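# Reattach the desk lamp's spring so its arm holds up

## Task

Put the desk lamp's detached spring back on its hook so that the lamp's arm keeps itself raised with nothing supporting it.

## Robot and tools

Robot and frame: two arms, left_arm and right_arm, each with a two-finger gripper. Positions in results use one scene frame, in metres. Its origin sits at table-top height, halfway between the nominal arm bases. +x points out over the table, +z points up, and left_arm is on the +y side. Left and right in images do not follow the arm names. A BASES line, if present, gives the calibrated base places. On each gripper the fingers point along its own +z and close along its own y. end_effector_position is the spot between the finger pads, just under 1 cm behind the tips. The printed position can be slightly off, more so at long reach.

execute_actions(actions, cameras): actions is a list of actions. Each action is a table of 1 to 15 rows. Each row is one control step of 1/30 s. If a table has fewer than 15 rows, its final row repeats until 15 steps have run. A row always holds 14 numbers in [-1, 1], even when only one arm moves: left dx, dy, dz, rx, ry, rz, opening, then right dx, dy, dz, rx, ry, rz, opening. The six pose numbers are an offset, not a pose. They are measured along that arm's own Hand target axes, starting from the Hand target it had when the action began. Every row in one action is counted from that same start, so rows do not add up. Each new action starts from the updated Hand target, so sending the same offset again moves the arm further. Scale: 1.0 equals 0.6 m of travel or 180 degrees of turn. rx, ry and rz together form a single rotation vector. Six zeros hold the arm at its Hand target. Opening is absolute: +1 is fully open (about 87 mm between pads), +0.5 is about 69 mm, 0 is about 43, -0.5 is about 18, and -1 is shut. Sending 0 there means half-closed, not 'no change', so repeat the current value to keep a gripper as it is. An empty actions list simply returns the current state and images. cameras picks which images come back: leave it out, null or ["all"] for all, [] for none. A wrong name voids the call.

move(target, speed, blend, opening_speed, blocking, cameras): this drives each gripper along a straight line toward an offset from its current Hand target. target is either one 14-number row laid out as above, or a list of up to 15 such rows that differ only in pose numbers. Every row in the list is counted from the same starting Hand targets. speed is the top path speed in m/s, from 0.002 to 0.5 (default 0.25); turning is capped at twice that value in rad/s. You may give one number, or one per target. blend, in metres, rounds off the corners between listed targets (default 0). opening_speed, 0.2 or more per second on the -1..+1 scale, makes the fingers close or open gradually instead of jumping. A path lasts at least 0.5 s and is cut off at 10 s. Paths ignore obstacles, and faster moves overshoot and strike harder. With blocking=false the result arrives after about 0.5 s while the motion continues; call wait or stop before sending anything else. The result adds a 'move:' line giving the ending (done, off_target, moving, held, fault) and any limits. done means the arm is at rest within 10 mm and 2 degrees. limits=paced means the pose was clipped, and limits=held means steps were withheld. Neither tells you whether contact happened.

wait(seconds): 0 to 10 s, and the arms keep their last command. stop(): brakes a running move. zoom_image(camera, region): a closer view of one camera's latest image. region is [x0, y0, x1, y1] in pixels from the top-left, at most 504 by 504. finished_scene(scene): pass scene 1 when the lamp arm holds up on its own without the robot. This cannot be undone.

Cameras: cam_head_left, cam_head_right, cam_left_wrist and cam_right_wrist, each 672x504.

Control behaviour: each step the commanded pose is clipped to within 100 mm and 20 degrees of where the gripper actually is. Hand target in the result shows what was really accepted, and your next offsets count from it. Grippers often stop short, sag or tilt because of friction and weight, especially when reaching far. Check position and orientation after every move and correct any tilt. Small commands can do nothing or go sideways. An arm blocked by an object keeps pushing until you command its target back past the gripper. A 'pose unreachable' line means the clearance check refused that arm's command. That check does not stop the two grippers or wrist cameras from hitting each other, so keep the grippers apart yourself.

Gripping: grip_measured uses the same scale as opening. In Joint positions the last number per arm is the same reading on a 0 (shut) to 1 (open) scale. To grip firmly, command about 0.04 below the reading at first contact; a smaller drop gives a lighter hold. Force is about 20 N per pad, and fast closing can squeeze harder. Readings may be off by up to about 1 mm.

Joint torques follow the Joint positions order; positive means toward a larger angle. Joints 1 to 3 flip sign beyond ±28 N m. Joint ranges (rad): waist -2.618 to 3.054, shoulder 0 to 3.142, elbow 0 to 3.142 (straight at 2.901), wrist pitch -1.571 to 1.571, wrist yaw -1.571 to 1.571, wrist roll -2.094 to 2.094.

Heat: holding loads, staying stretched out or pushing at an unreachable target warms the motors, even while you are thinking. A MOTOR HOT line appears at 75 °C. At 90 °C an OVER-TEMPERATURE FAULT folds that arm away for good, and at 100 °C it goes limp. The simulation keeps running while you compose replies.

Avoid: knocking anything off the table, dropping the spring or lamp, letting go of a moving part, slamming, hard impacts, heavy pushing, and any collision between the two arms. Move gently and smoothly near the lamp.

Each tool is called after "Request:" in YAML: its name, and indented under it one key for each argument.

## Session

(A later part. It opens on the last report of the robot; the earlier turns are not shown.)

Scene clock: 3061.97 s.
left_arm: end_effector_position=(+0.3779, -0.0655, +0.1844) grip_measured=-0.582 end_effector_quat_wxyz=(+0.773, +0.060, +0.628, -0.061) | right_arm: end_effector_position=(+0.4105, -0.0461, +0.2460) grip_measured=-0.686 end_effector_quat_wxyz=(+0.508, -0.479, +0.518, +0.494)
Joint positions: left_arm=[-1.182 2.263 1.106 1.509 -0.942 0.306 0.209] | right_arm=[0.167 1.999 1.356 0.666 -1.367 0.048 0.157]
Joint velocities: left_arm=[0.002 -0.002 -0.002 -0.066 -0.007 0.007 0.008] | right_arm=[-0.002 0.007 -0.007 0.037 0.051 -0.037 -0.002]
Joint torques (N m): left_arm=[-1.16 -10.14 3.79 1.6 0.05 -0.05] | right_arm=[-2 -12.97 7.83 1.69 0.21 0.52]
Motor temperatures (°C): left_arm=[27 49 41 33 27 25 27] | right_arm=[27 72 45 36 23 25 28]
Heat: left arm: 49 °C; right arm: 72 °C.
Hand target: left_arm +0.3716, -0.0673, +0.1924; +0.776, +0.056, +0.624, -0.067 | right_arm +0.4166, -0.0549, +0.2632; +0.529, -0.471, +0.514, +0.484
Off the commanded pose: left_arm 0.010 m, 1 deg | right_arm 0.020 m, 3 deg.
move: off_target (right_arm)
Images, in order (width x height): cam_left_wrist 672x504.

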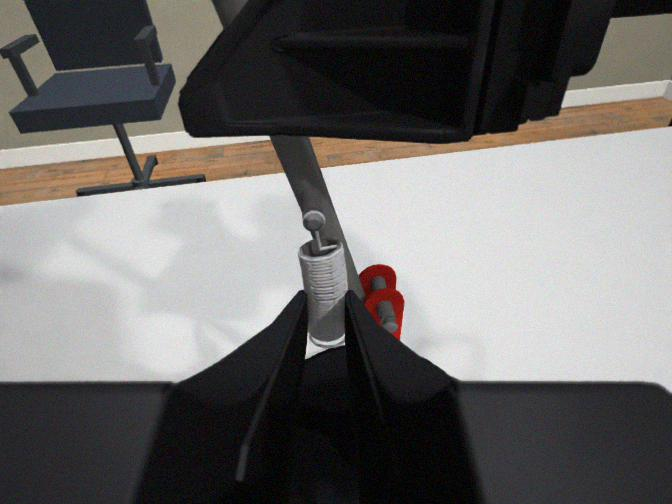

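Request:
move:
  target: [0.0138,-0.034,-0.0015,0,0,-0.144,-0.68,0,0,0,0,0,0,-0.9]
  speed: 0.05
  cameras: ["cam_left_wrist","cam_head_left"]

Request:
zoom_image:
  camera: "cam_left_wrist"
  region: [220, 180, 430, 400]

Scene clock: 3076.40 s.
left_arm: end_effector_position=(+0.3745, -0.0790, +0.1892) grip_measured=-0.582 end_effector_quat_wxyz=(+0.745, -0.094, +0.619, -0.231) | right_arm: end_effector_position=(+0.4092, -0.0461, +0.2459) grip_measured=-0.686 end_effector_quat_wxyz=(+0.506, -0.481, +0.516, +0.496)
Joint positions: left_arm=[-1.182 2.276 1.106 1.556 -0.959 -0.13 0.209] | right_arm=[0.167 1.999 1.356 0.666 -1.374 0.048 0.157]
Joint velocities: left_arm=[-0.012 0.002 -0.032 -0.037 -0.037 -0.022 -0.017] | right_arm=[-0.027 -0.002 -0.002 0.022 -0.007 -0.051 -0.009]
Joint torques (N m): left_arm=[-1.11 -7.72 4.52 1.39 0.24 -0.18] | right_arm=[-1.99 -13.03 7.83 1.66 0.28 0.49]
Motor temperatures (°C): left_arm=[27 49 40 33 27 25 27] | right_arm=[27 72 45 36 23 25 28]
Heat: left arm: 49 °C; right arm: 72 °C.
Hand target: left_arm +0.3689, -0.0872, +0.1841; +0.741, -0.086, +0.621, -0.240 | right_arm +0.4166, -0.0549, +0.2631; +0.529, -0.471, +0.514, +0.484
Off the commanded pose: left_arm 0.011 m, 2 deg | right_arm 0.021 m, 3 deg.
move: off_target (left_arm, right_arm)
Images, in order (width x height): cam_head_left 672x504, cam_left_wrist 672x504.

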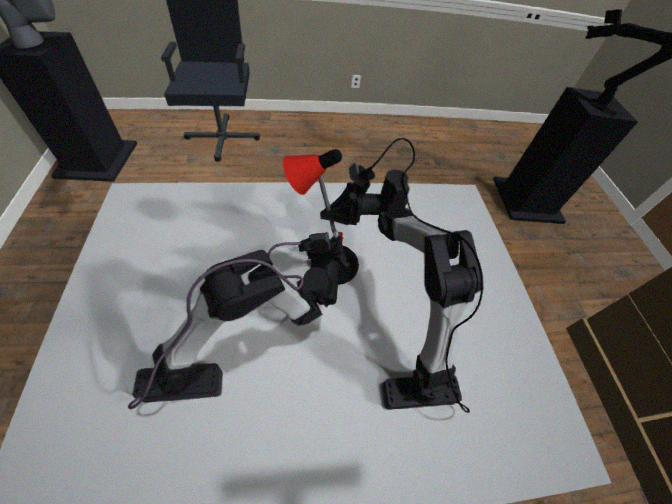

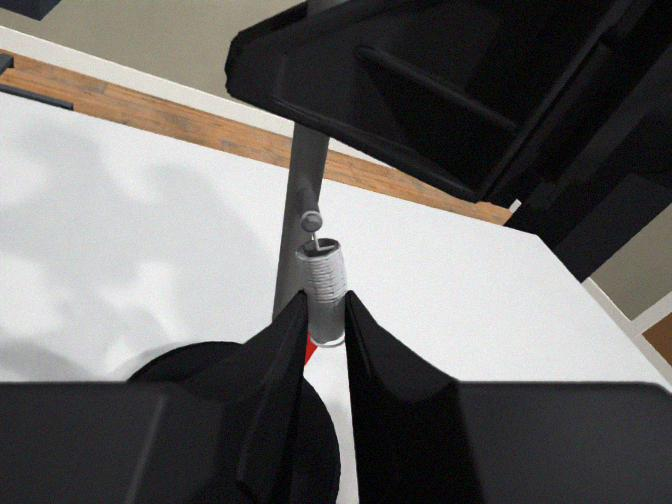

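Scaled by 2.291 from the camera's 672x504 image, which has a finer 960x720 frame.

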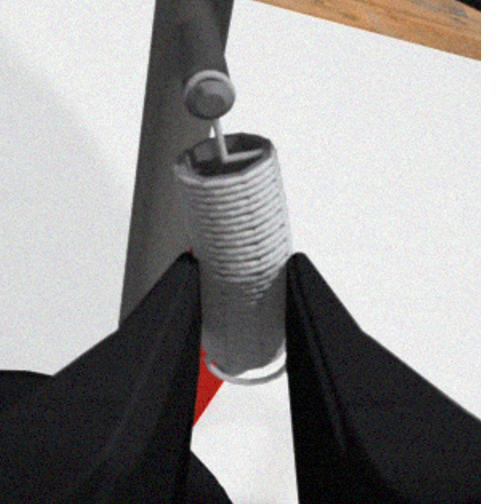

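Request:
move:
  target: [0.0278,-0.0002,-0.0032,0,0,0,-0.7,0,0,0,0,0,0,-0.9]
  speed: 0.03
  cameras: ["cam_left_wrist"]

Request:
zoom_image:
  camera: "cam_left_wrist"
  region: [220, 180, 430, 400]

Scene clock: 3092.97 s.
left_arm: end_effector_position=(+0.3774, -0.0818, +0.1836) grip_measured=-0.582 end_effector_quat_wxyz=(+0.746, -0.106, +0.615, -0.233) | right_arm: end_effector_position=(+0.4060, -0.0461, +0.2445) grip_measured=-0.682 end_effector_quat_wxyz=(+0.501, -0.484, +0.514, +0.500)
Joint positions: left_arm=[-1.182 2.315 1.138 1.583 -0.974 -0.131 0.209] | right_arm=[0.167 1.999 1.352 0.666 -1.389 0.048 0.159]
Joint velocities: left_arm=[-0.012 -0.002 0.012 -0.007 0.007 0.051 0.005] | right_arm=[0.007 -0.007 -0.017 0.022 0.051 -0.081 0.005]
Joint torques (N m): left_arm=[-1.73 -6.46 4.49 1.34 0.33 -0.16] | right_arm=[-2.03 -13.18 8.18 1.61 0.45 0.46]
Motor temperatures (°C): left_arm=[27 50 40 33 27 25 27] | right_arm=[27 73 46 36 23 25 28]
Heat: left arm: 50 °C; right arm: 73 °C.
Hand target: left_arm +0.3689, -0.0943, +0.1688; +0.741, -0.086, +0.621, -0.240 | right_arm +0.4166, -0.0549, +0.2631; +0.529, -0.471, +0.514, +0.484
Off the commanded pose: left_arm 0.021 m, 3 deg | right_arm 0.023 m, 4 deg.
joint read past its limit (left arm) — joint 4 (wrist pitch), upper limit.
joint sent to its limit (left arm) — joint 4 (wrist pitch), upper limit. The joint targets still meet the commanded pose.
move: off_target (left_arm, right_arm)
Images, in order (width x height): cam_left_wrist 672x504.

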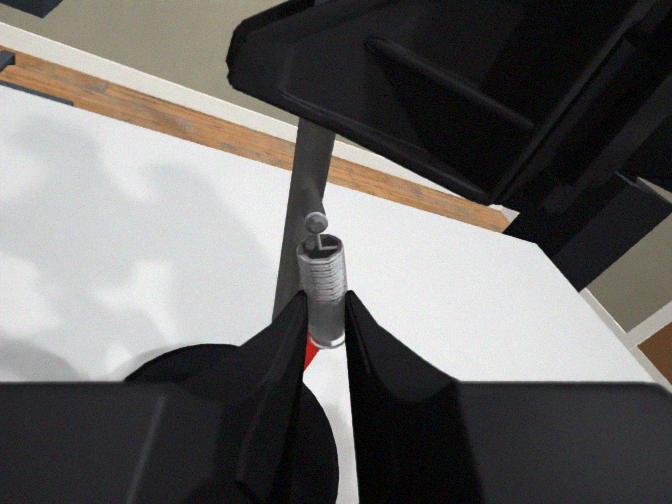

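Scaled by 2.291 from the camera's 672x504 image, which has a finer 960x720 frame.

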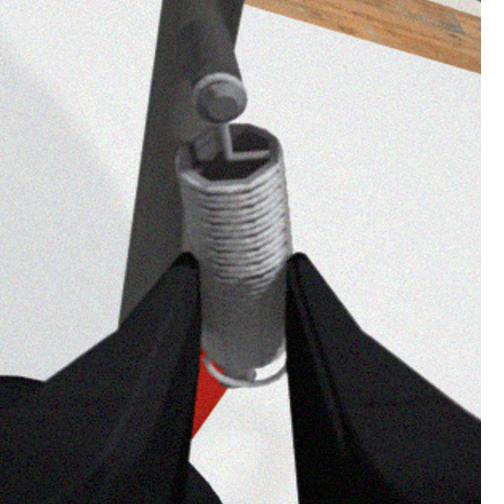

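Request:
zoom_image:
  camera: "cam_left_wrist"
  region: [290, 300, 360, 370]

Scaled by 7.200 from the camera's 672x504 image, which has a finer 960x720 frame.

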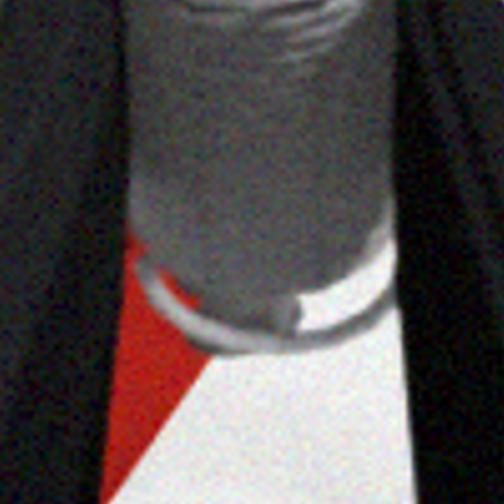

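Request:
execute_actions:
  actions: []

Request:
zoom_image:
  camera: "cam_head_left"
  region: [270, 180, 400, 300]

Request:
zoom_image:
  camera: "cam_head_right"
  region: [270, 180, 400, 300]

Scene clock: 3114.53 s.
left_arm: end_effector_position=(+0.3775, -0.0818, +0.1837) grip_measured=-0.582 end_effector_quat_wxyz=(+0.746, -0.106, +0.615, -0.232) | right_arm: end_effector_position=(+0.4060, -0.0461, +0.2445) grip_measured=-0.682 end_effector_quat_wxyz=(+0.501, -0.484, +0.514, +0.500)
Joint positions: left_arm=[-1.182 2.315 1.138 1.583 -0.975 -0.131 0.209] | right_arm=[0.167 1.999 1.352 0.666 -1.389 0.048 0.159]
Joint velocities: left_arm=[0.012 0.007 -0.002 0.022 -0.051 -0.081 0.002] | right_arm=[-0.007 0.007 -0.012 -0.022 -0.095 -0.051 0.019]
Joint torques (N m): left_arm=[-1.74 -6.45 4.45 1.34 0.34 -0.16] | right_arm=[-2.04 -13.16 8.18 1.62 0.45 0.46]
Motor temperatures (°C): left_arm=[27 48 39 33 27 25 28] | right_arm=[27 73 45 36 23 25 28]
Heat: left arm: 48 °C; right arm: 73 °C.
Hand target: left_arm +0.3689, -0.0943, +0.1688; +0.741, -0.086, +0.621, -0.240 | right_arm +0.4166, -0.0549, +0.2631; +0.529, -0.471, +0.514, +0.484
Tool commands: left_gripper/opening=-0.7 right_gripper/opening=-0.9
Off the commanded pose: left_arm 0.021 m, 3 deg | right_arm 0.023 m, 4 deg.
joint read past its limit (left arm) — joint 4 (wrist pitch), upper limit.

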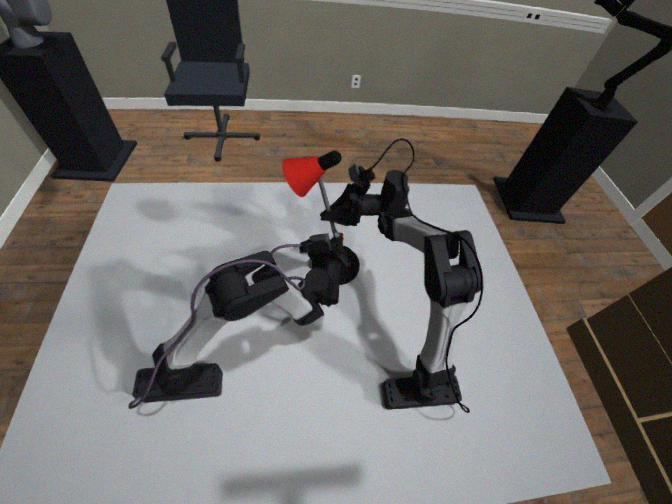

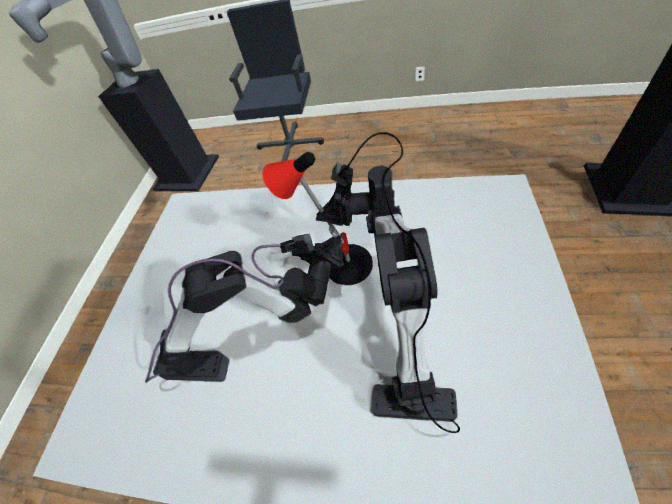

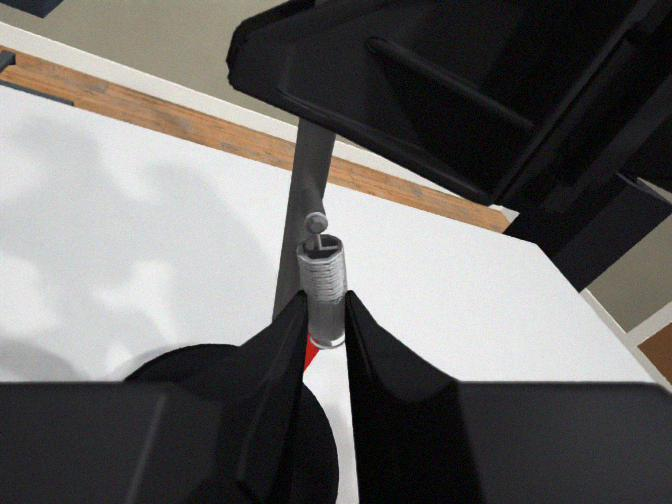

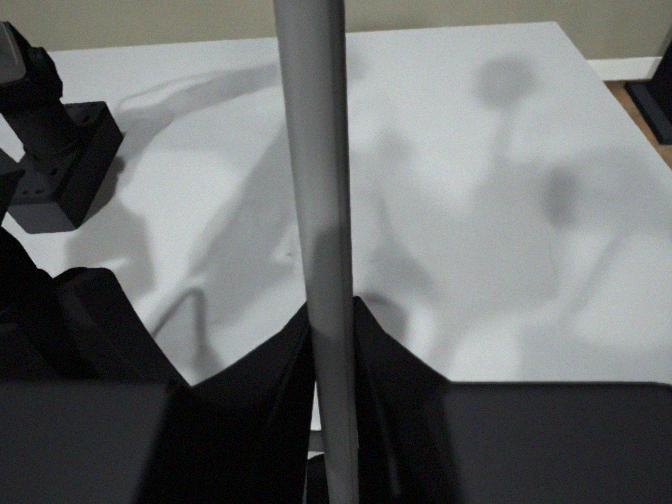

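Scaled by 3.877 from the camera's 672x504 image, which has a finer 960x720 frame.

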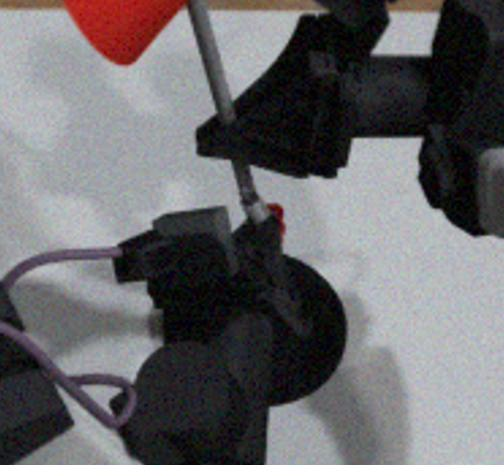

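Scaled by 3.877 from the camera's 672x504 image, which has a finer 960x720 frame.

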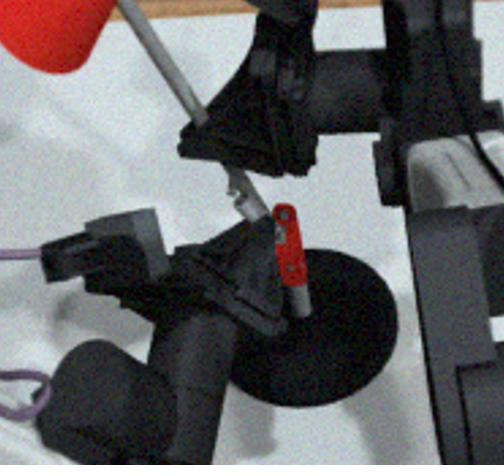

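Request:
execute_actions:
  actions: []

Request:
zoom_image:
  camera: "cam_left_wrist"
  region: [240, 240, 440, 400]

Scene clock: 3131.80 s.
left_arm: end_effector_position=(+0.3775, -0.0818, +0.1837) grip_measured=-0.582 end_effector_quat_wxyz=(+0.746, -0.106, +0.615, -0.232) | right_arm: end_effector_position=(+0.4060, -0.0461, +0.2445) grip_measured=-0.682 end_effector_quat_wxyz=(+0.501, -0.484, +0.514, +0.500)
Joint positions: left_arm=[-1.182 2.315 1.138 1.583 -0.975 -0.131 0.209] | right_arm=[0.167 1.999 1.352 0.666 -1.389 0.048 0.159]
Joint velocities: left_arm=[-0.002 -0.012 -0.002 0.022 -0.051 -0.007 -0.011] | right_arm=[-0.017 -0.007 -0.012 0.022 -0.037 -0.007 -0.012]
Joint torques (N m): left_arm=[-1.76 -6.46 4.45 1.34 0.33 -0.15] | right_arm=[-2.03 -13.18 8.17 1.61 0.45 0.46]
Motor temperatures (°C): left_arm=[27 47 38 32 27 25 28] | right_arm=[27 74 45 35 23 25 28]
Heat: left arm: 47 °C; right arm: 74 °C.
Hand target: left_arm +0.3689, -0.0943, +0.1688; +0.741, -0.086, +0.621, -0.240 | right_arm +0.4166, -0.0549, +0.2631; +0.529, -0.471, +0.514, +0.484
Tool commands: left_gripper/opening=-0.7 right_gripper/opening=-0.9
Off the commanded pose: left_arm 0.021 m, 3 deg | right_arm 0.023 m, 4 deg.
joint read past its limit (left arm) — joint 4 (wrist pitch), upper limit.

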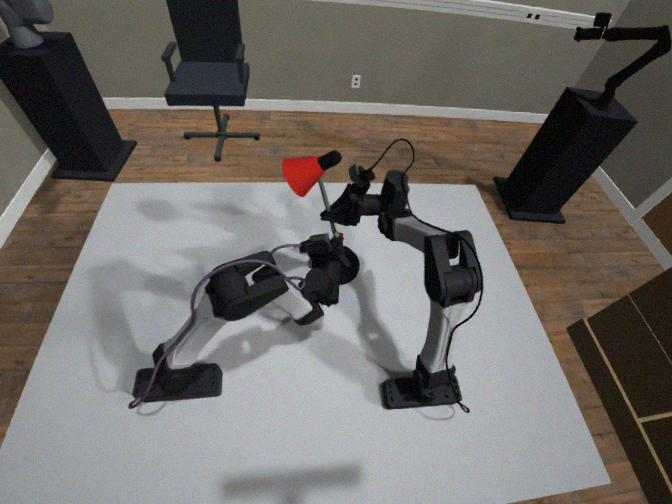

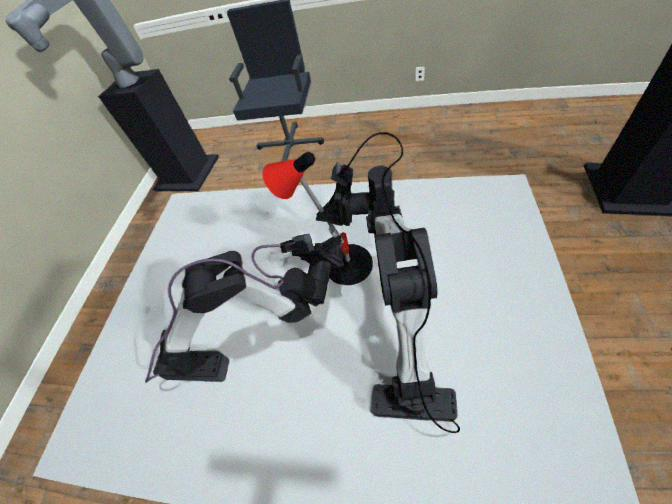

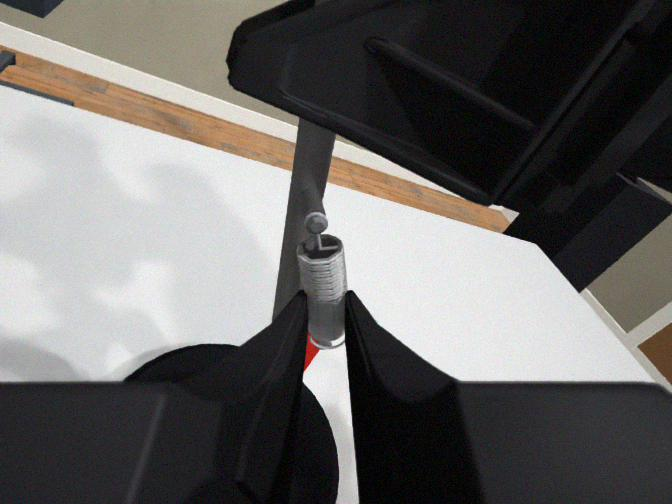

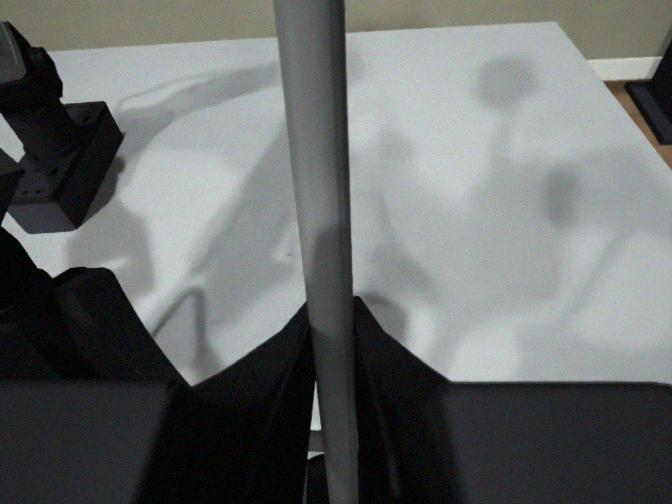

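Scaled by 2.520 from the camera's 672x504 image, which has a finer 960x720 frame.

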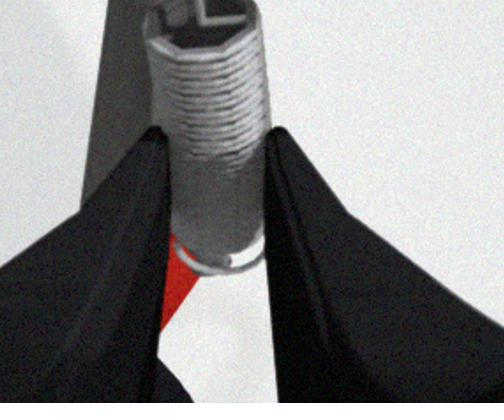

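Request:
move:
  target: [0.0133, 0.005, -0.005, 0, 0.0333, 0, -0.7, 0, 0, 0, 0, 0, 0, -0.9]
  speed: 0.03
  cameras: ["cam_left_wrist"]

Request:
zoom_image:
  camera: "cam_left_wrist"
  region: [260, 200, 400, 400]

Scene clock: 3152.70 s.
left_arm: end_effector_position=(+0.3743, -0.0836, +0.1821) grip_measured=-0.582 end_effector_quat_wxyz=(+0.725, -0.126, +0.625, -0.262) | right_arm: end_effector_position=(+0.4051, -0.0461, +0.2445) grip_measured=-0.682 end_effector_quat_wxyz=(+0.501, -0.486, +0.512, +0.501)
Joint positions: left_arm=[-1.182 2.277 1.108 1.506 -0.969 -0.264 0.209] | right_arm=[0.167 1.999 1.352 0.666 -1.395 0.045 0.159]
Joint velocities: left_arm=[-0.002 -0.017 -0.012 -0.037 -0.007 0.125 -0.005] | right_arm=[-0.022 0.002 -0.012 -0.007 0.037 0.051 -0.002]
Joint torques (N m): left_arm=[-0.95 -9.2 2.88 0.3 0.52 -0.15] | right_arm=[-2.03 -13.23 8.24 1.58 0.51 0.46]
Motor temperatures (°C): left_arm=[27 46 38 32 27 25 28] | right_arm=[27 74 45 35 23 24 28]
Heat: left arm: 46 °C; right arm: 74 °C.
Hand target: left_arm +0.3677, -0.0951, +0.1598; +0.707, -0.074, +0.660, -0.244 | right_arm +0.4165, -0.0549, +0.2631; +0.529, -0.471, +0.514, +0.484
Off the commanded pose: left_arm 0.026 m, 8 deg | right_arm 0.024 m, 4 deg.
move: off_target (left_arm, right_arm)
Images, in order (width x height): cam_left_wrist 672x504.

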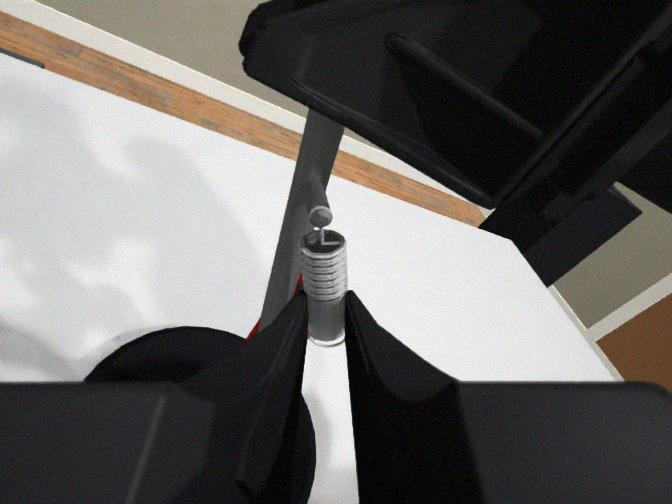

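Scaled by 2.520 from the camera's 672x504 image, which has a finer 960x720 frame.

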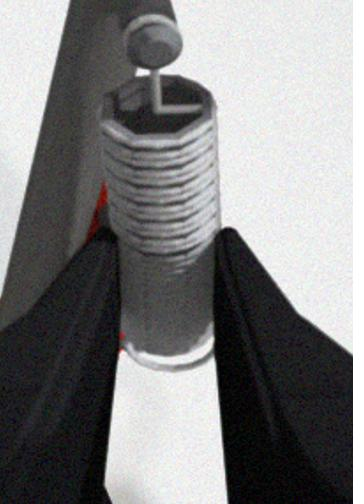

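Request:
move:
  target: [0.0135, 0.010, -0.0027, 0, 0, 0, -0.7, 0, 0, 0, 0, 0, 0, -0.9]
  speed: 0.03
  cameras: ["cam_left_wrist"]

Request:
zoom_image:
  camera: "cam_left_wrist"
  region: [260, 200, 400, 400]

Scene clock: 3187.57 s.
left_arm: end_effector_position=(+0.3733, -0.0829, +0.1805) grip_measured=-0.582 end_effector_quat_wxyz=(+0.723, -0.126, +0.625, -0.265) | right_arm: end_effector_position=(+0.4051, -0.0461, +0.2444) grip_measured=-0.682 end_effector_quat_wxyz=(+0.501, -0.486, +0.512, +0.501)
Joint positions: left_arm=[-1.182 2.276 1.098 1.512 -0.965 -0.272 0.209] | right_arm=[0.167 1.999 1.352 0.665 -1.395 0.043 0.159]
Joint velocities: left_arm=[-0.007 -0.012 -0.002 -0.007 -0.007 -0.022 0.008] | right_arm=[0.012 0.007 -0.012 0.007 0.022 -0.066 0.005]
Joint torques (N m): left_arm=[-0.72 -7.54 2.66 0.49 0.51 -0.14] | right_arm=[-2.04 -13.26 8.25 1.58 0.5 0.47]
Motor temperatures (°C): left_arm=[27 48 37 29 27 25 28] | right_arm=[27 73 45 35 23 24 28]
Heat: left arm: 48 °C; right arm: 73 °C.
Hand target: left_arm +0.3676, -0.0929, +0.1499; +0.707, -0.074, +0.660, -0.244 | right_arm +0.4165, -0.0549, +0.2631; +0.529, -0.471, +0.514, +0.484
Off the commanded pose: left_arm 0.033 m, 8 deg | right_arm 0.024 m, 4 deg.
move: off_target (left_arm, right_arm)
Images, in order (width x height): cam_left_wrist 672x504.

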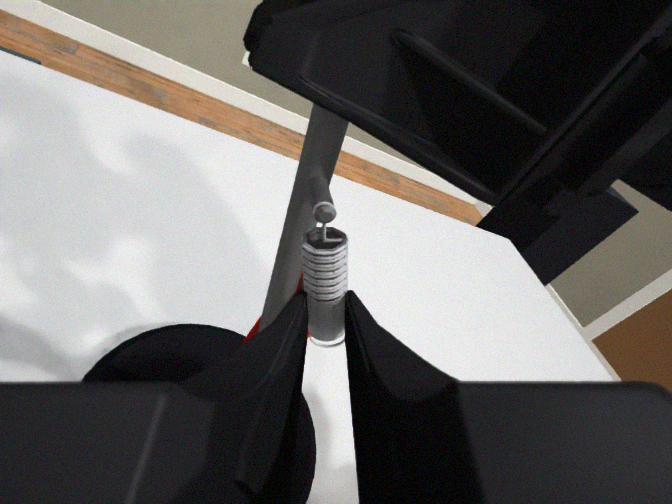

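Scaled by 2.520 from the camera's 672x504 image, which has a finer 960x720 frame.

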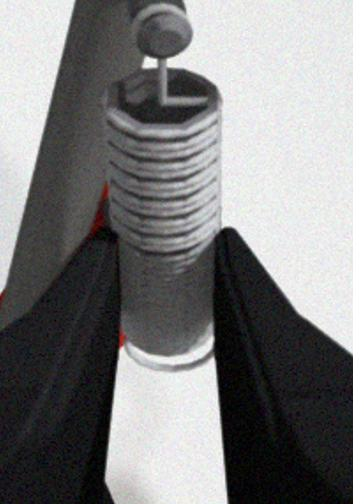

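Request:
move:
  target: [0.0135, 0.005, -0.0027, 0, 0, 0, -0.7, 0, 0, 0, 0, 0, 0, -0.9]
  speed: 0.03
  cameras: ["cam_left_wrist"]

Request:
zoom_image:
  camera: "cam_left_wrist"
  region: [260, 200, 400, 400]

Scene clock: 3194.97 s.
left_arm: end_effector_position=(+0.3723, -0.0819, +0.1813) grip_measured=-0.582 end_effector_quat_wxyz=(+0.723, -0.128, +0.622, -0.270) | right_arm: end_effector_position=(+0.4049, -0.0461, +0.2443) grip_measured=-0.682 end_effector_quat_wxyz=(+0.500, -0.487, +0.511, +0.501)
Joint positions: left_arm=[-1.182 2.276 1.09 1.53 -0.961 -0.275 0.209] | right_arm=[0.167 1.999 1.352 0.664 -1.396 0.042 0.159]
Joint velocities: left_arm=[-0.002 -0.002 -0.027 0.007 -0.051 0.007 0.002] | right_arm=[-0.017 0.002 -0.017 -0.037 0.037 -0.007 0.002]
Joint torques (N m): left_arm=[-0.91 -5.75 2.88 0.55 0.46 -0.13] | right_arm=[-2.04 -13.27 8.28 1.58 0.52 0.47]
Motor temperatures (°C): left_arm=[27 48 37 29 27 25 28] | right_arm=[27 73 45 35 23 24 28]
Heat: left arm: 48 °C; right arm: 73 °C.
Hand target: left_arm +0.3668, -0.0934, +0.1411; +0.707, -0.074, +0.660, -0.244 | right_arm +0.4166, -0.0549, +0.2631; +0.529, -0.471, +0.514, +0.484
Off the commanded pose: left_arm 0.042 m, 8 deg | right_arm 0.024 m, 4 deg.
move: off_target (left_arm, right_arm)
Images, in order (width x height): cam_left_wrist 672x504.

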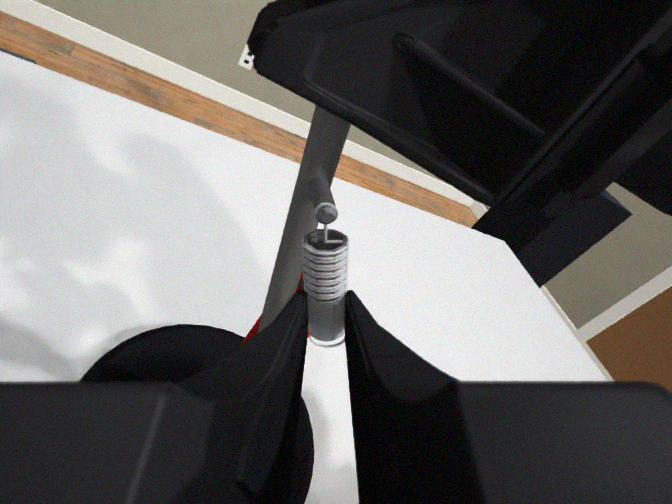

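Scaled by 2.520 from the camera's 672x504 image, which has a finer 960x720 frame.

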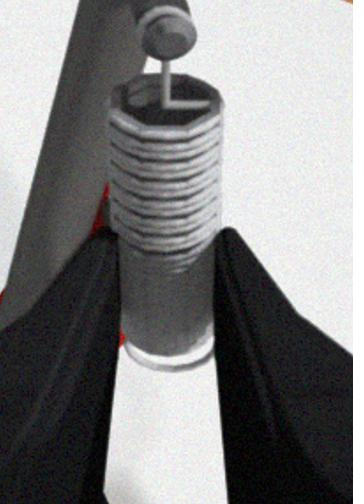

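Request:
move:
  target: [0.0210, 0.0104, -0.0035, 0, 0, 0, -0.7, 0, 0, 0, 0, 0, 0, -0.9]
  speed: 0.03
  cameras: ["cam_left_wrist"]

Request:
zoom_image:
  camera: "cam_left_wrist"
  region: [260, 200, 400, 400]

Scene clock: 3206.33 s.
left_arm: end_effector_position=(+0.3711, -0.0818, +0.1736) grip_measured=-0.582 end_effector_quat_wxyz=(+0.724, -0.129, +0.618, -0.279) | right_arm: end_effector_position=(+0.4049, -0.0461, +0.2442) grip_measured=-0.682 end_effector_quat_wxyz=(+0.501, -0.487, +0.511, +0.501)
Joint positions: left_arm=[-1.182 2.308 1.085 1.581 -0.953 -0.278 0.209] | right_arm=[0.167 1.999 1.352 0.663 -1.396 0.041 0.159]
Joint velocities: left_arm=[0.007 0.002 0.012 0.051 0.022 0.022 0.005] | right_arm=[-0.012 0.002 -0.002 -0.051 -0.022 0.11 0.005]
Joint torques (N m): left_arm=[-0.95 -4.9 2.89 0.5 0.39 -0.09] | right_arm=[-2.04 -13.3 8.27 1.58 0.52 0.48]
Motor temperatures (°C): left_arm=[27 47 37 29 27 25 28] | right_arm=[27 74 45 35 23 24 28]
Heat: left arm: 47 °C; right arm: 74 °C.
Hand target: left_arm +0.3663, -0.0928, +0.1267; +0.707, -0.074, +0.660, -0.244 | right_arm +0.4166, -0.0549, +0.2631; +0.529, -0.471, +0.514, +0.484
Off the commanded pose: left_arm 0.048 m, 9 deg | right_arm 0.024 m, 4 deg.
joint read past its limit (left arm) — joint 4 (wrist pitch), upper limit.
move: off_target (left_arm, right_arm)
Images, in order (width x height): cam_left_wrist 672x504.

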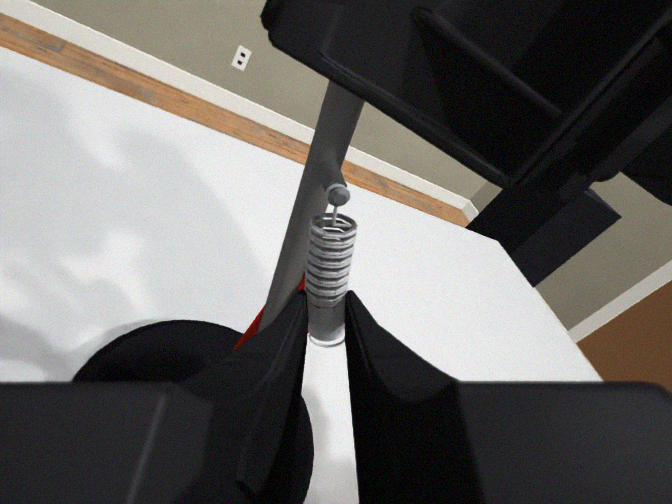

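Scaled by 2.520 from the camera's 672x504 image, which has a finer 960x720 frame.

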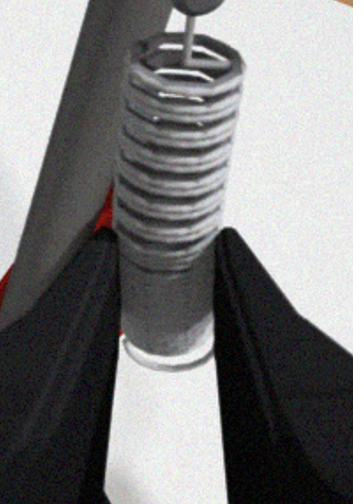

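Request:
move:
  target: [0.0001, 0.0033, 0.0129, 0, 0, 0, -0.7, 0, 0, 0, 0, 0, 0, -0.9]
  speed: 0.03
  cameras: ["cam_left_wrist"]

Request:
zoom_image:
  camera: "cam_left_wrist"
  region: [260, 200, 400, 400]

Scene clock: 3225.87 s.
left_arm: end_effector_position=(+0.3764, -0.0821, +0.1744) grip_measured=-0.582 end_effector_quat_wxyz=(+0.725, -0.129, +0.615, -0.283) | right_arm: end_effector_position=(+0.4048, -0.0461, +0.2441) grip_measured=-0.682 end_effector_quat_wxyz=(+0.500, -0.487, +0.511, +0.501)
Joint positions: left_arm=[-1.169 2.315 1.094 1.581 -0.934 -0.284 0.209] | right_arm=[0.167 1.999 1.352 0.663 -1.397 0.041 0.159]
Joint velocities: left_arm=[-0.002 -0.007 0.012 -0.051 0.007 0.022 0.002] | right_arm=[-0.007 0.017 -0.007 -0.007 -0.022 -0.095 -0.002]
Joint torques (N m): left_arm=[-0.55 -5.05 3.18 0.39 0.37 -0.09] | right_arm=[-2.04 -13.27 8.28 1.58 0.52 0.48]
Motor temperatures (°C): left_arm=[27 46 37 28 27 25 28] | right_arm=[27 74 45 35 23 24 28]
Heat: left arm: 46 °C; right arm: 74 °C.
Hand target: left_arm +0.3742, -0.0927, +0.1267; +0.707, -0.074, +0.660, -0.244 | right_arm +0.4165, -0.0549, +0.2631; +0.529, -0.471, +0.514, +0.484
Off the commanded pose: left_arm 0.049 m, 9 deg | right_arm 0.024 m, 4 deg.
joint read past its limit (left arm) — joint 4 (wrist pitch), upper limit.
move: off_target (left_arm, right_arm)
Images, in order (width x height): cam_left_wrist 672x504.

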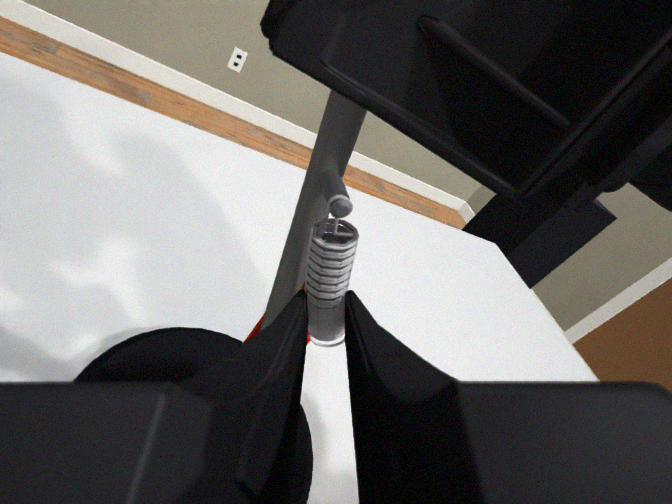

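Scaled by 2.520 from the camera's 672x504 image, which has a finer 960x720 frame.

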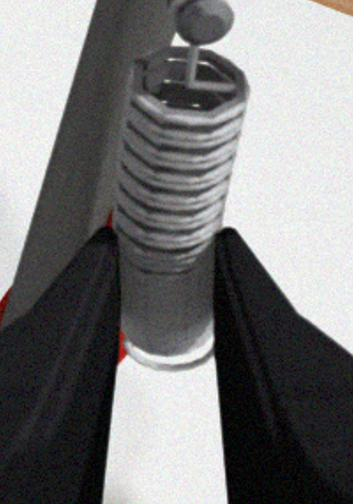

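Request:
move:
  target: [0.0013, 0.0040, 0.0126, 0, 0, 0, -0.7, 0, 0, 0, 0, 0, 0, -0.9]
  speed: 0.03
  cameras: ["cam_left_wrist"]

Request:
zoom_image:
  camera: "cam_left_wrist"
  region: [260, 260, 400, 400]

Scene clock: 3234.97 s.
left_arm: end_effector_position=(+0.3816, -0.0827, +0.1749) grip_measured=-0.582 end_effector_quat_wxyz=(+0.725, -0.128, +0.613, -0.287) | right_arm: end_effector_position=(+0.4049, -0.0461, +0.2441) grip_measured=-0.682 end_effector_quat_wxyz=(+0.500, -0.487, +0.511, +0.501)
Joint positions: left_arm=[-1.157 2.323 1.105 1.581 -0.916 -0.289 0.209] | right_arm=[0.167 1.999 1.352 0.663 -1.397 0.04 0.159]
Joint velocities: left_arm=[0.002 -0.002 0.002 0.007 -0.022 -0.007 -0.005] | right_arm=[0.012 -0.007 -0.012 -0.081 -0.066 -0.022 -0.002]
Joint torques (N m): left_arm=[-0.1 -5.14 3.37 0.31 0.37 -0.09] | right_arm=[-2.04 -13.29 8.29 1.58 0.52 0.49]
Motor temperatures (°C): left_arm=[27 46 37 28 27 25 28] | right_arm=[27 74 45 35 23 24 28]
Heat: left arm: 46 °C; right arm: 74 °C.
Hand target: left_arm +0.3823, -0.0924, +0.1259; +0.707, -0.074, +0.660, -0.244 | right_arm +0.4165, -0.0549, +0.2631; +0.529, -0.471, +0.514, +0.484
Off the commanded pose: left_arm 0.050 m, 10 deg | right_arm 0.024 m, 4 deg.
joint read past its limit (left arm) — joint 4 (wrist pitch), upper limit.
move: off_target (left_arm, right_arm)
Images, in order (width x height): cam_left_wrist 672x504.

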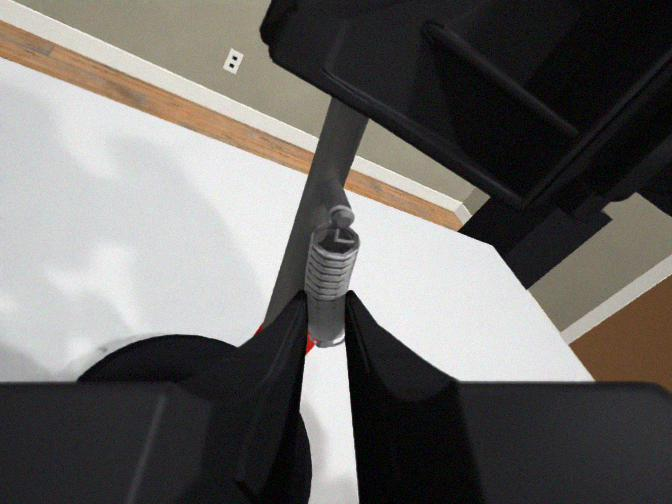

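Scaled by 3.600 from the camera's 672x504 image, which has a finer 960x720 frame.

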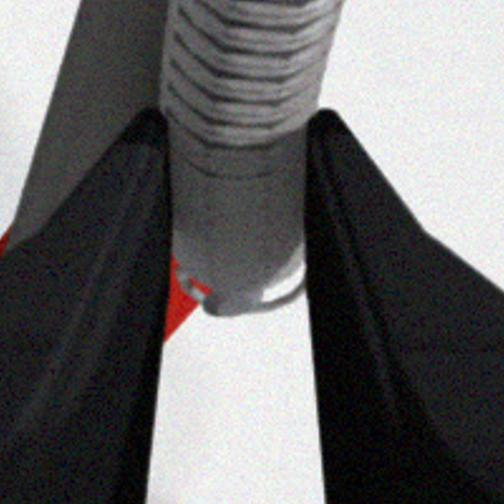

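Request:
zoom_image:
  camera: "cam_left_wrist"
  region: [295, 310, 360, 360]

Scaled by 7.754 from the camera's 672x504 image, which has a finer 960x720 frame.

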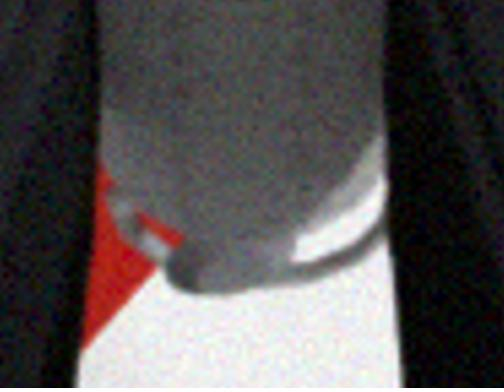

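Request:
move:
  target: [0.0008, 0.0028, 0.0096, 0, 0, 0, -0.7, 0, 0, 0, 0, 0, 0, -0.9]
  speed: 0.02
  cameras: ["cam_left_wrist"]

Request:
zoom_image:
  camera: "cam_left_wrist"
  region: [295, 310, 360, 360]

Scene clock: 3269.33 s.
left_arm: end_effector_position=(+0.3852, -0.0833, +0.1754) grip_measured=-0.582 end_effector_quat_wxyz=(+0.726, -0.127, +0.611, -0.289) | right_arm: end_effector_position=(+0.4070, -0.0468, +0.2441) grip_measured=-0.682 end_effector_quat_wxyz=(+0.503, -0.484, +0.514, +0.498)
Joint positions: left_arm=[-1.148 2.328 1.113 1.581 -0.903 -0.292 0.209] | right_arm=[0.165 1.999 1.352 0.663 -1.387 0.04 0.159]
Joint velocities: left_arm=[0.002 -0.007 0.022 -0.022 -0.037 -0.037 -0.008] | right_arm=[-0.002 -0.012 -0.002 0.022 0.022 0.022 0.009]
Joint torques (N m): left_arm=[0.27 -5.22 3.55 0.24 0.36 -0.09] | right_arm=[-1.85 -13.2 8.31 1.61 0.42 0.51]
Motor temperatures (°C): left_arm=[27 44 37 27 27 25 28] | right_arm=[27 75 45 35 23 24 28]
Heat: left arm: 44 °C; right arm: 75 °C. Fold the right arm in close to its base, or ease its load, before you think long.
Hand target: left_arm +0.3882, -0.0923, +0.1255; +0.707, -0.074, +0.660, -0.244 | right_arm +0.4165, -0.0548, +0.2632; +0.529, -0.471, +0.514, +0.484
Off the commanded pose: left_arm 0.051 m, 10 deg | right_arm 0.023 m, 4 deg.
MOTOR HOT: joint 2 (shoulder) of the right arm reports 75 °C; the controller's stop level is 90 °C. To cool a motor, set the load down, stop pushing, or move to a pose that needs little force.
joint read past its limit (left arm) — joint 4 (wrist pitch), upper limit.
move: off_target (left_arm, right_arm)
Images, in order (width x height): cam_left_wrist 672x504.

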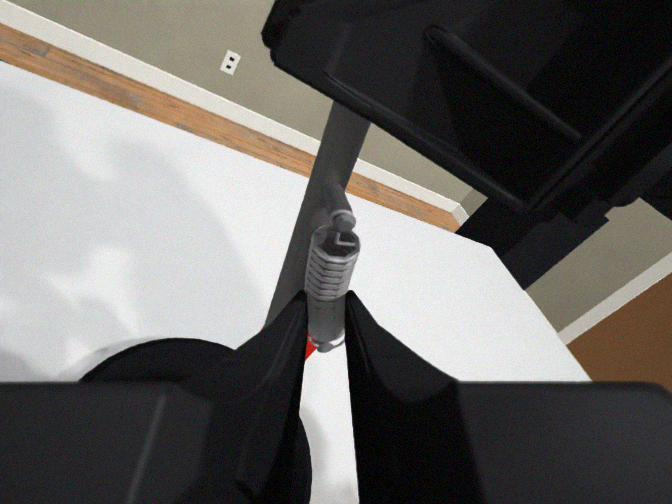

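Scaled by 7.754 from the camera's 672x504 image, which has a finer 960x720 frame.

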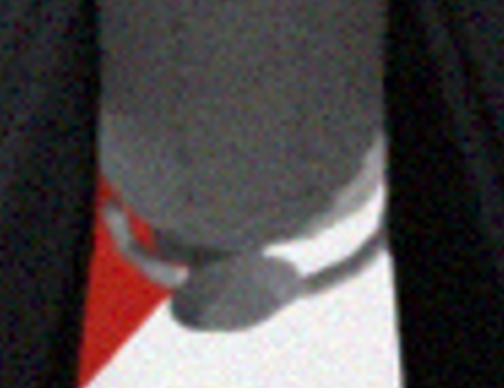

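Request:
move:
  target: [0.0008, 0.0028, 0.0078, 0, 0, 0, -0.7, 0, 0, 0, 0, 0, 0, -0.9]
  speed: 0.02
  cameras: ["cam_left_wrist"]

Request:
zoom_image:
  camera: "cam_left_wrist"
  region: [295, 310, 360, 360]

Scene clock: 3288.77 s.
left_arm: end_effector_position=(+0.3881, -0.0842, +0.1758) grip_measured=-0.582 end_effector_quat_wxyz=(+0.726, -0.126, +0.609, -0.293) | right_arm: end_effector_position=(+0.4095, -0.0482, +0.2442) grip_measured=-0.682 end_effector_quat_wxyz=(+0.507, -0.481, +0.517, +0.495)
Joint positions: left_arm=[-1.141 2.333 1.12 1.581 -0.89 -0.296 0.209] | right_arm=[0.162 1.999 1.352 0.663 -1.376 0.04 0.159]
Joint velocities: left_arm=[0.007 -0.022 -0.017 0.022 -0.095 -0.022 0.008] | right_arm=[-0.012 0.002 -0.012 0.066 0.022 0.007 0.012]
Joint torques (N m): left_arm=[0.59 -5.24 3.67 0.2 0.33 -0.07] | right_arm=[-1.61 -13.14 8.27 1.64 0.31 0.53]
Motor temperatures (°C): left_arm=[27 43 36 27 27 25 29] | right_arm=[27 75 45 35 23 25 28]
Heat: left arm: 43 °C; right arm: 75 °C. Fold the right arm in close to its base, or ease its load, before you think long.
Hand target: left_arm +0.3932, -0.0919, +0.1249; +0.707, -0.074, +0.660, -0.244 | right_arm +0.4166, -0.0549, +0.2632; +0.529, -0.471, +0.514, +0.484
Off the commanded pose: left_arm 0.052 m, 10 deg | right_arm 0.021 m, 3 deg.
MOTOR HOT: still on. Joint 2 (shoulder) of the right arm reports 75 °C.
joint read past its limit (left arm) — joint 4 (wrist pitch), upper limit.
move: off_target (left_arm, right_arm)
Images, in order (width x height): cam_left_wrist 672x504.

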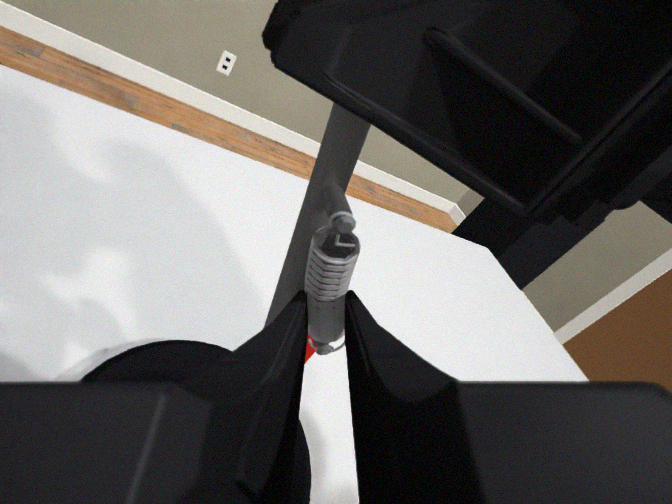

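Scaled by 7.754 from the camera's 672x504 image, which has a finer 960x720 frame.

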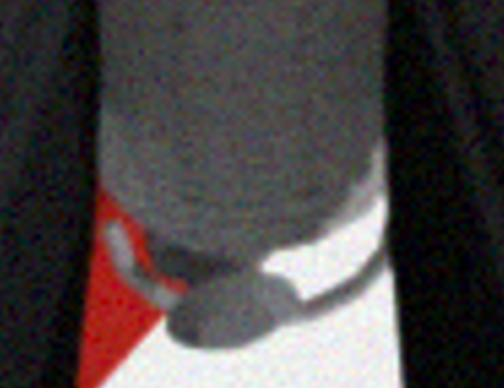

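Request:
zoom_image:
  camera: "cam_left_wrist"
  region: [290, 170, 380, 260]

Scaled by 5.600 from the camera's 672x504 image, which has a finer 960x720 frame.

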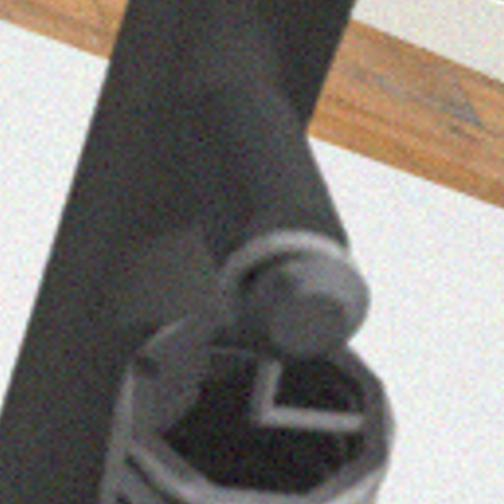

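Request:
move:
  target: [-0.025, 0, 0, 0, 0, 0, -0.7, 0, 0, 0, 0, 0, 0, -0.9]
  speed: 0.03
  cameras: ["cam_left_wrist"]

Request:
zoom_image:
  camera: "cam_left_wrist"
  region: [295, 310, 360, 360]

Scene clock: 3327.13 s.
left_arm: end_effector_position=(+0.3892, -0.0837, +0.1763) grip_measured=-0.582 end_effector_quat_wxyz=(+0.726, -0.123, +0.609, -0.293) | right_arm: end_effector_position=(+0.4095, -0.0482, +0.2442) grip_measured=-0.682 end_effector_quat_wxyz=(+0.507, -0.481, +0.517, +0.495)
Joint positions: left_arm=[-1.137 2.33 1.117 1.578 -0.881 -0.296 0.209] | right_arm=[0.162 1.999 1.352 0.663 -1.376 0.04 0.159]
Joint velocities: left_arm=[-0.012 0.002 -0.012 -0.022 -0.022 0.037 0.005] | right_arm=[0.007 0.002 -0.007 -0.139 0.007 0.022 0.002]
Joint torques (N m): left_arm=[0.88 -8.44 2.37 0.04 0.31 -0.04] | right_arm=[-1.59 -13.11 8.29 1.65 0.31 0.53]
Motor temperatures (°C): left_arm=[27 42 36 26 27 25 29] | right_arm=[27 74 46 36 23 25 28]
Heat: left arm: 42 °C; right arm: 74 °C. Fold the right arm in close to its base, or ease its load, before you think long.
Hand target: left_arm +0.3932, -0.0855, +0.1385; +0.707, -0.074, +0.660, -0.244 | right_arm +0.4166, -0.0549, +0.2632; +0.529, -0.471, +0.514, +0.484
Off the commanded pose: left_arm 0.038 m, 10 deg | right_arm 0.021 m, 3 deg.
MOTOR HOT: still on. Joint 2 (shoulder) of the right arm reports 74 °C.
move: off_target (left_arm, right_arm)
Images, in order (width x height): cam_left_wrist 672x504.

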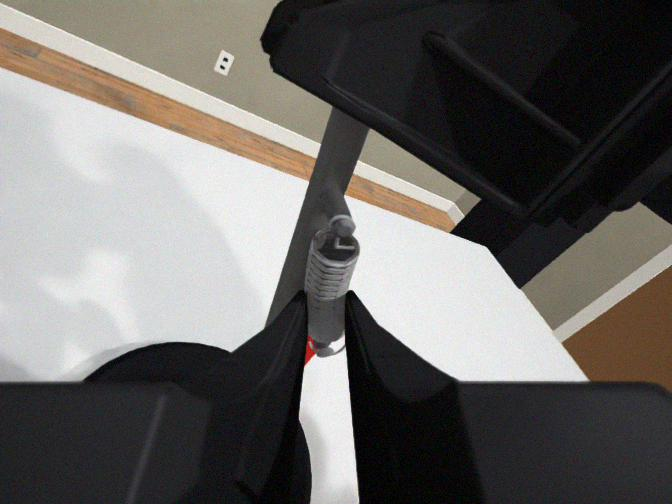

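Scaled by 7.754 from the camera's 672x504 image, which has a finer 960x720 frame.

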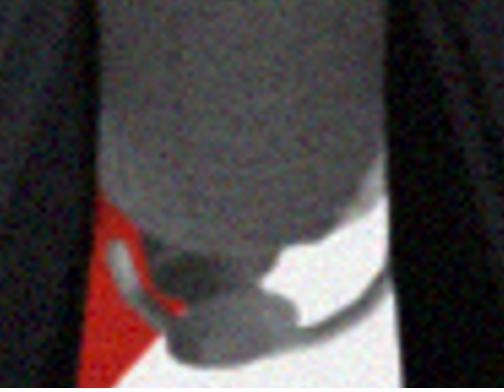

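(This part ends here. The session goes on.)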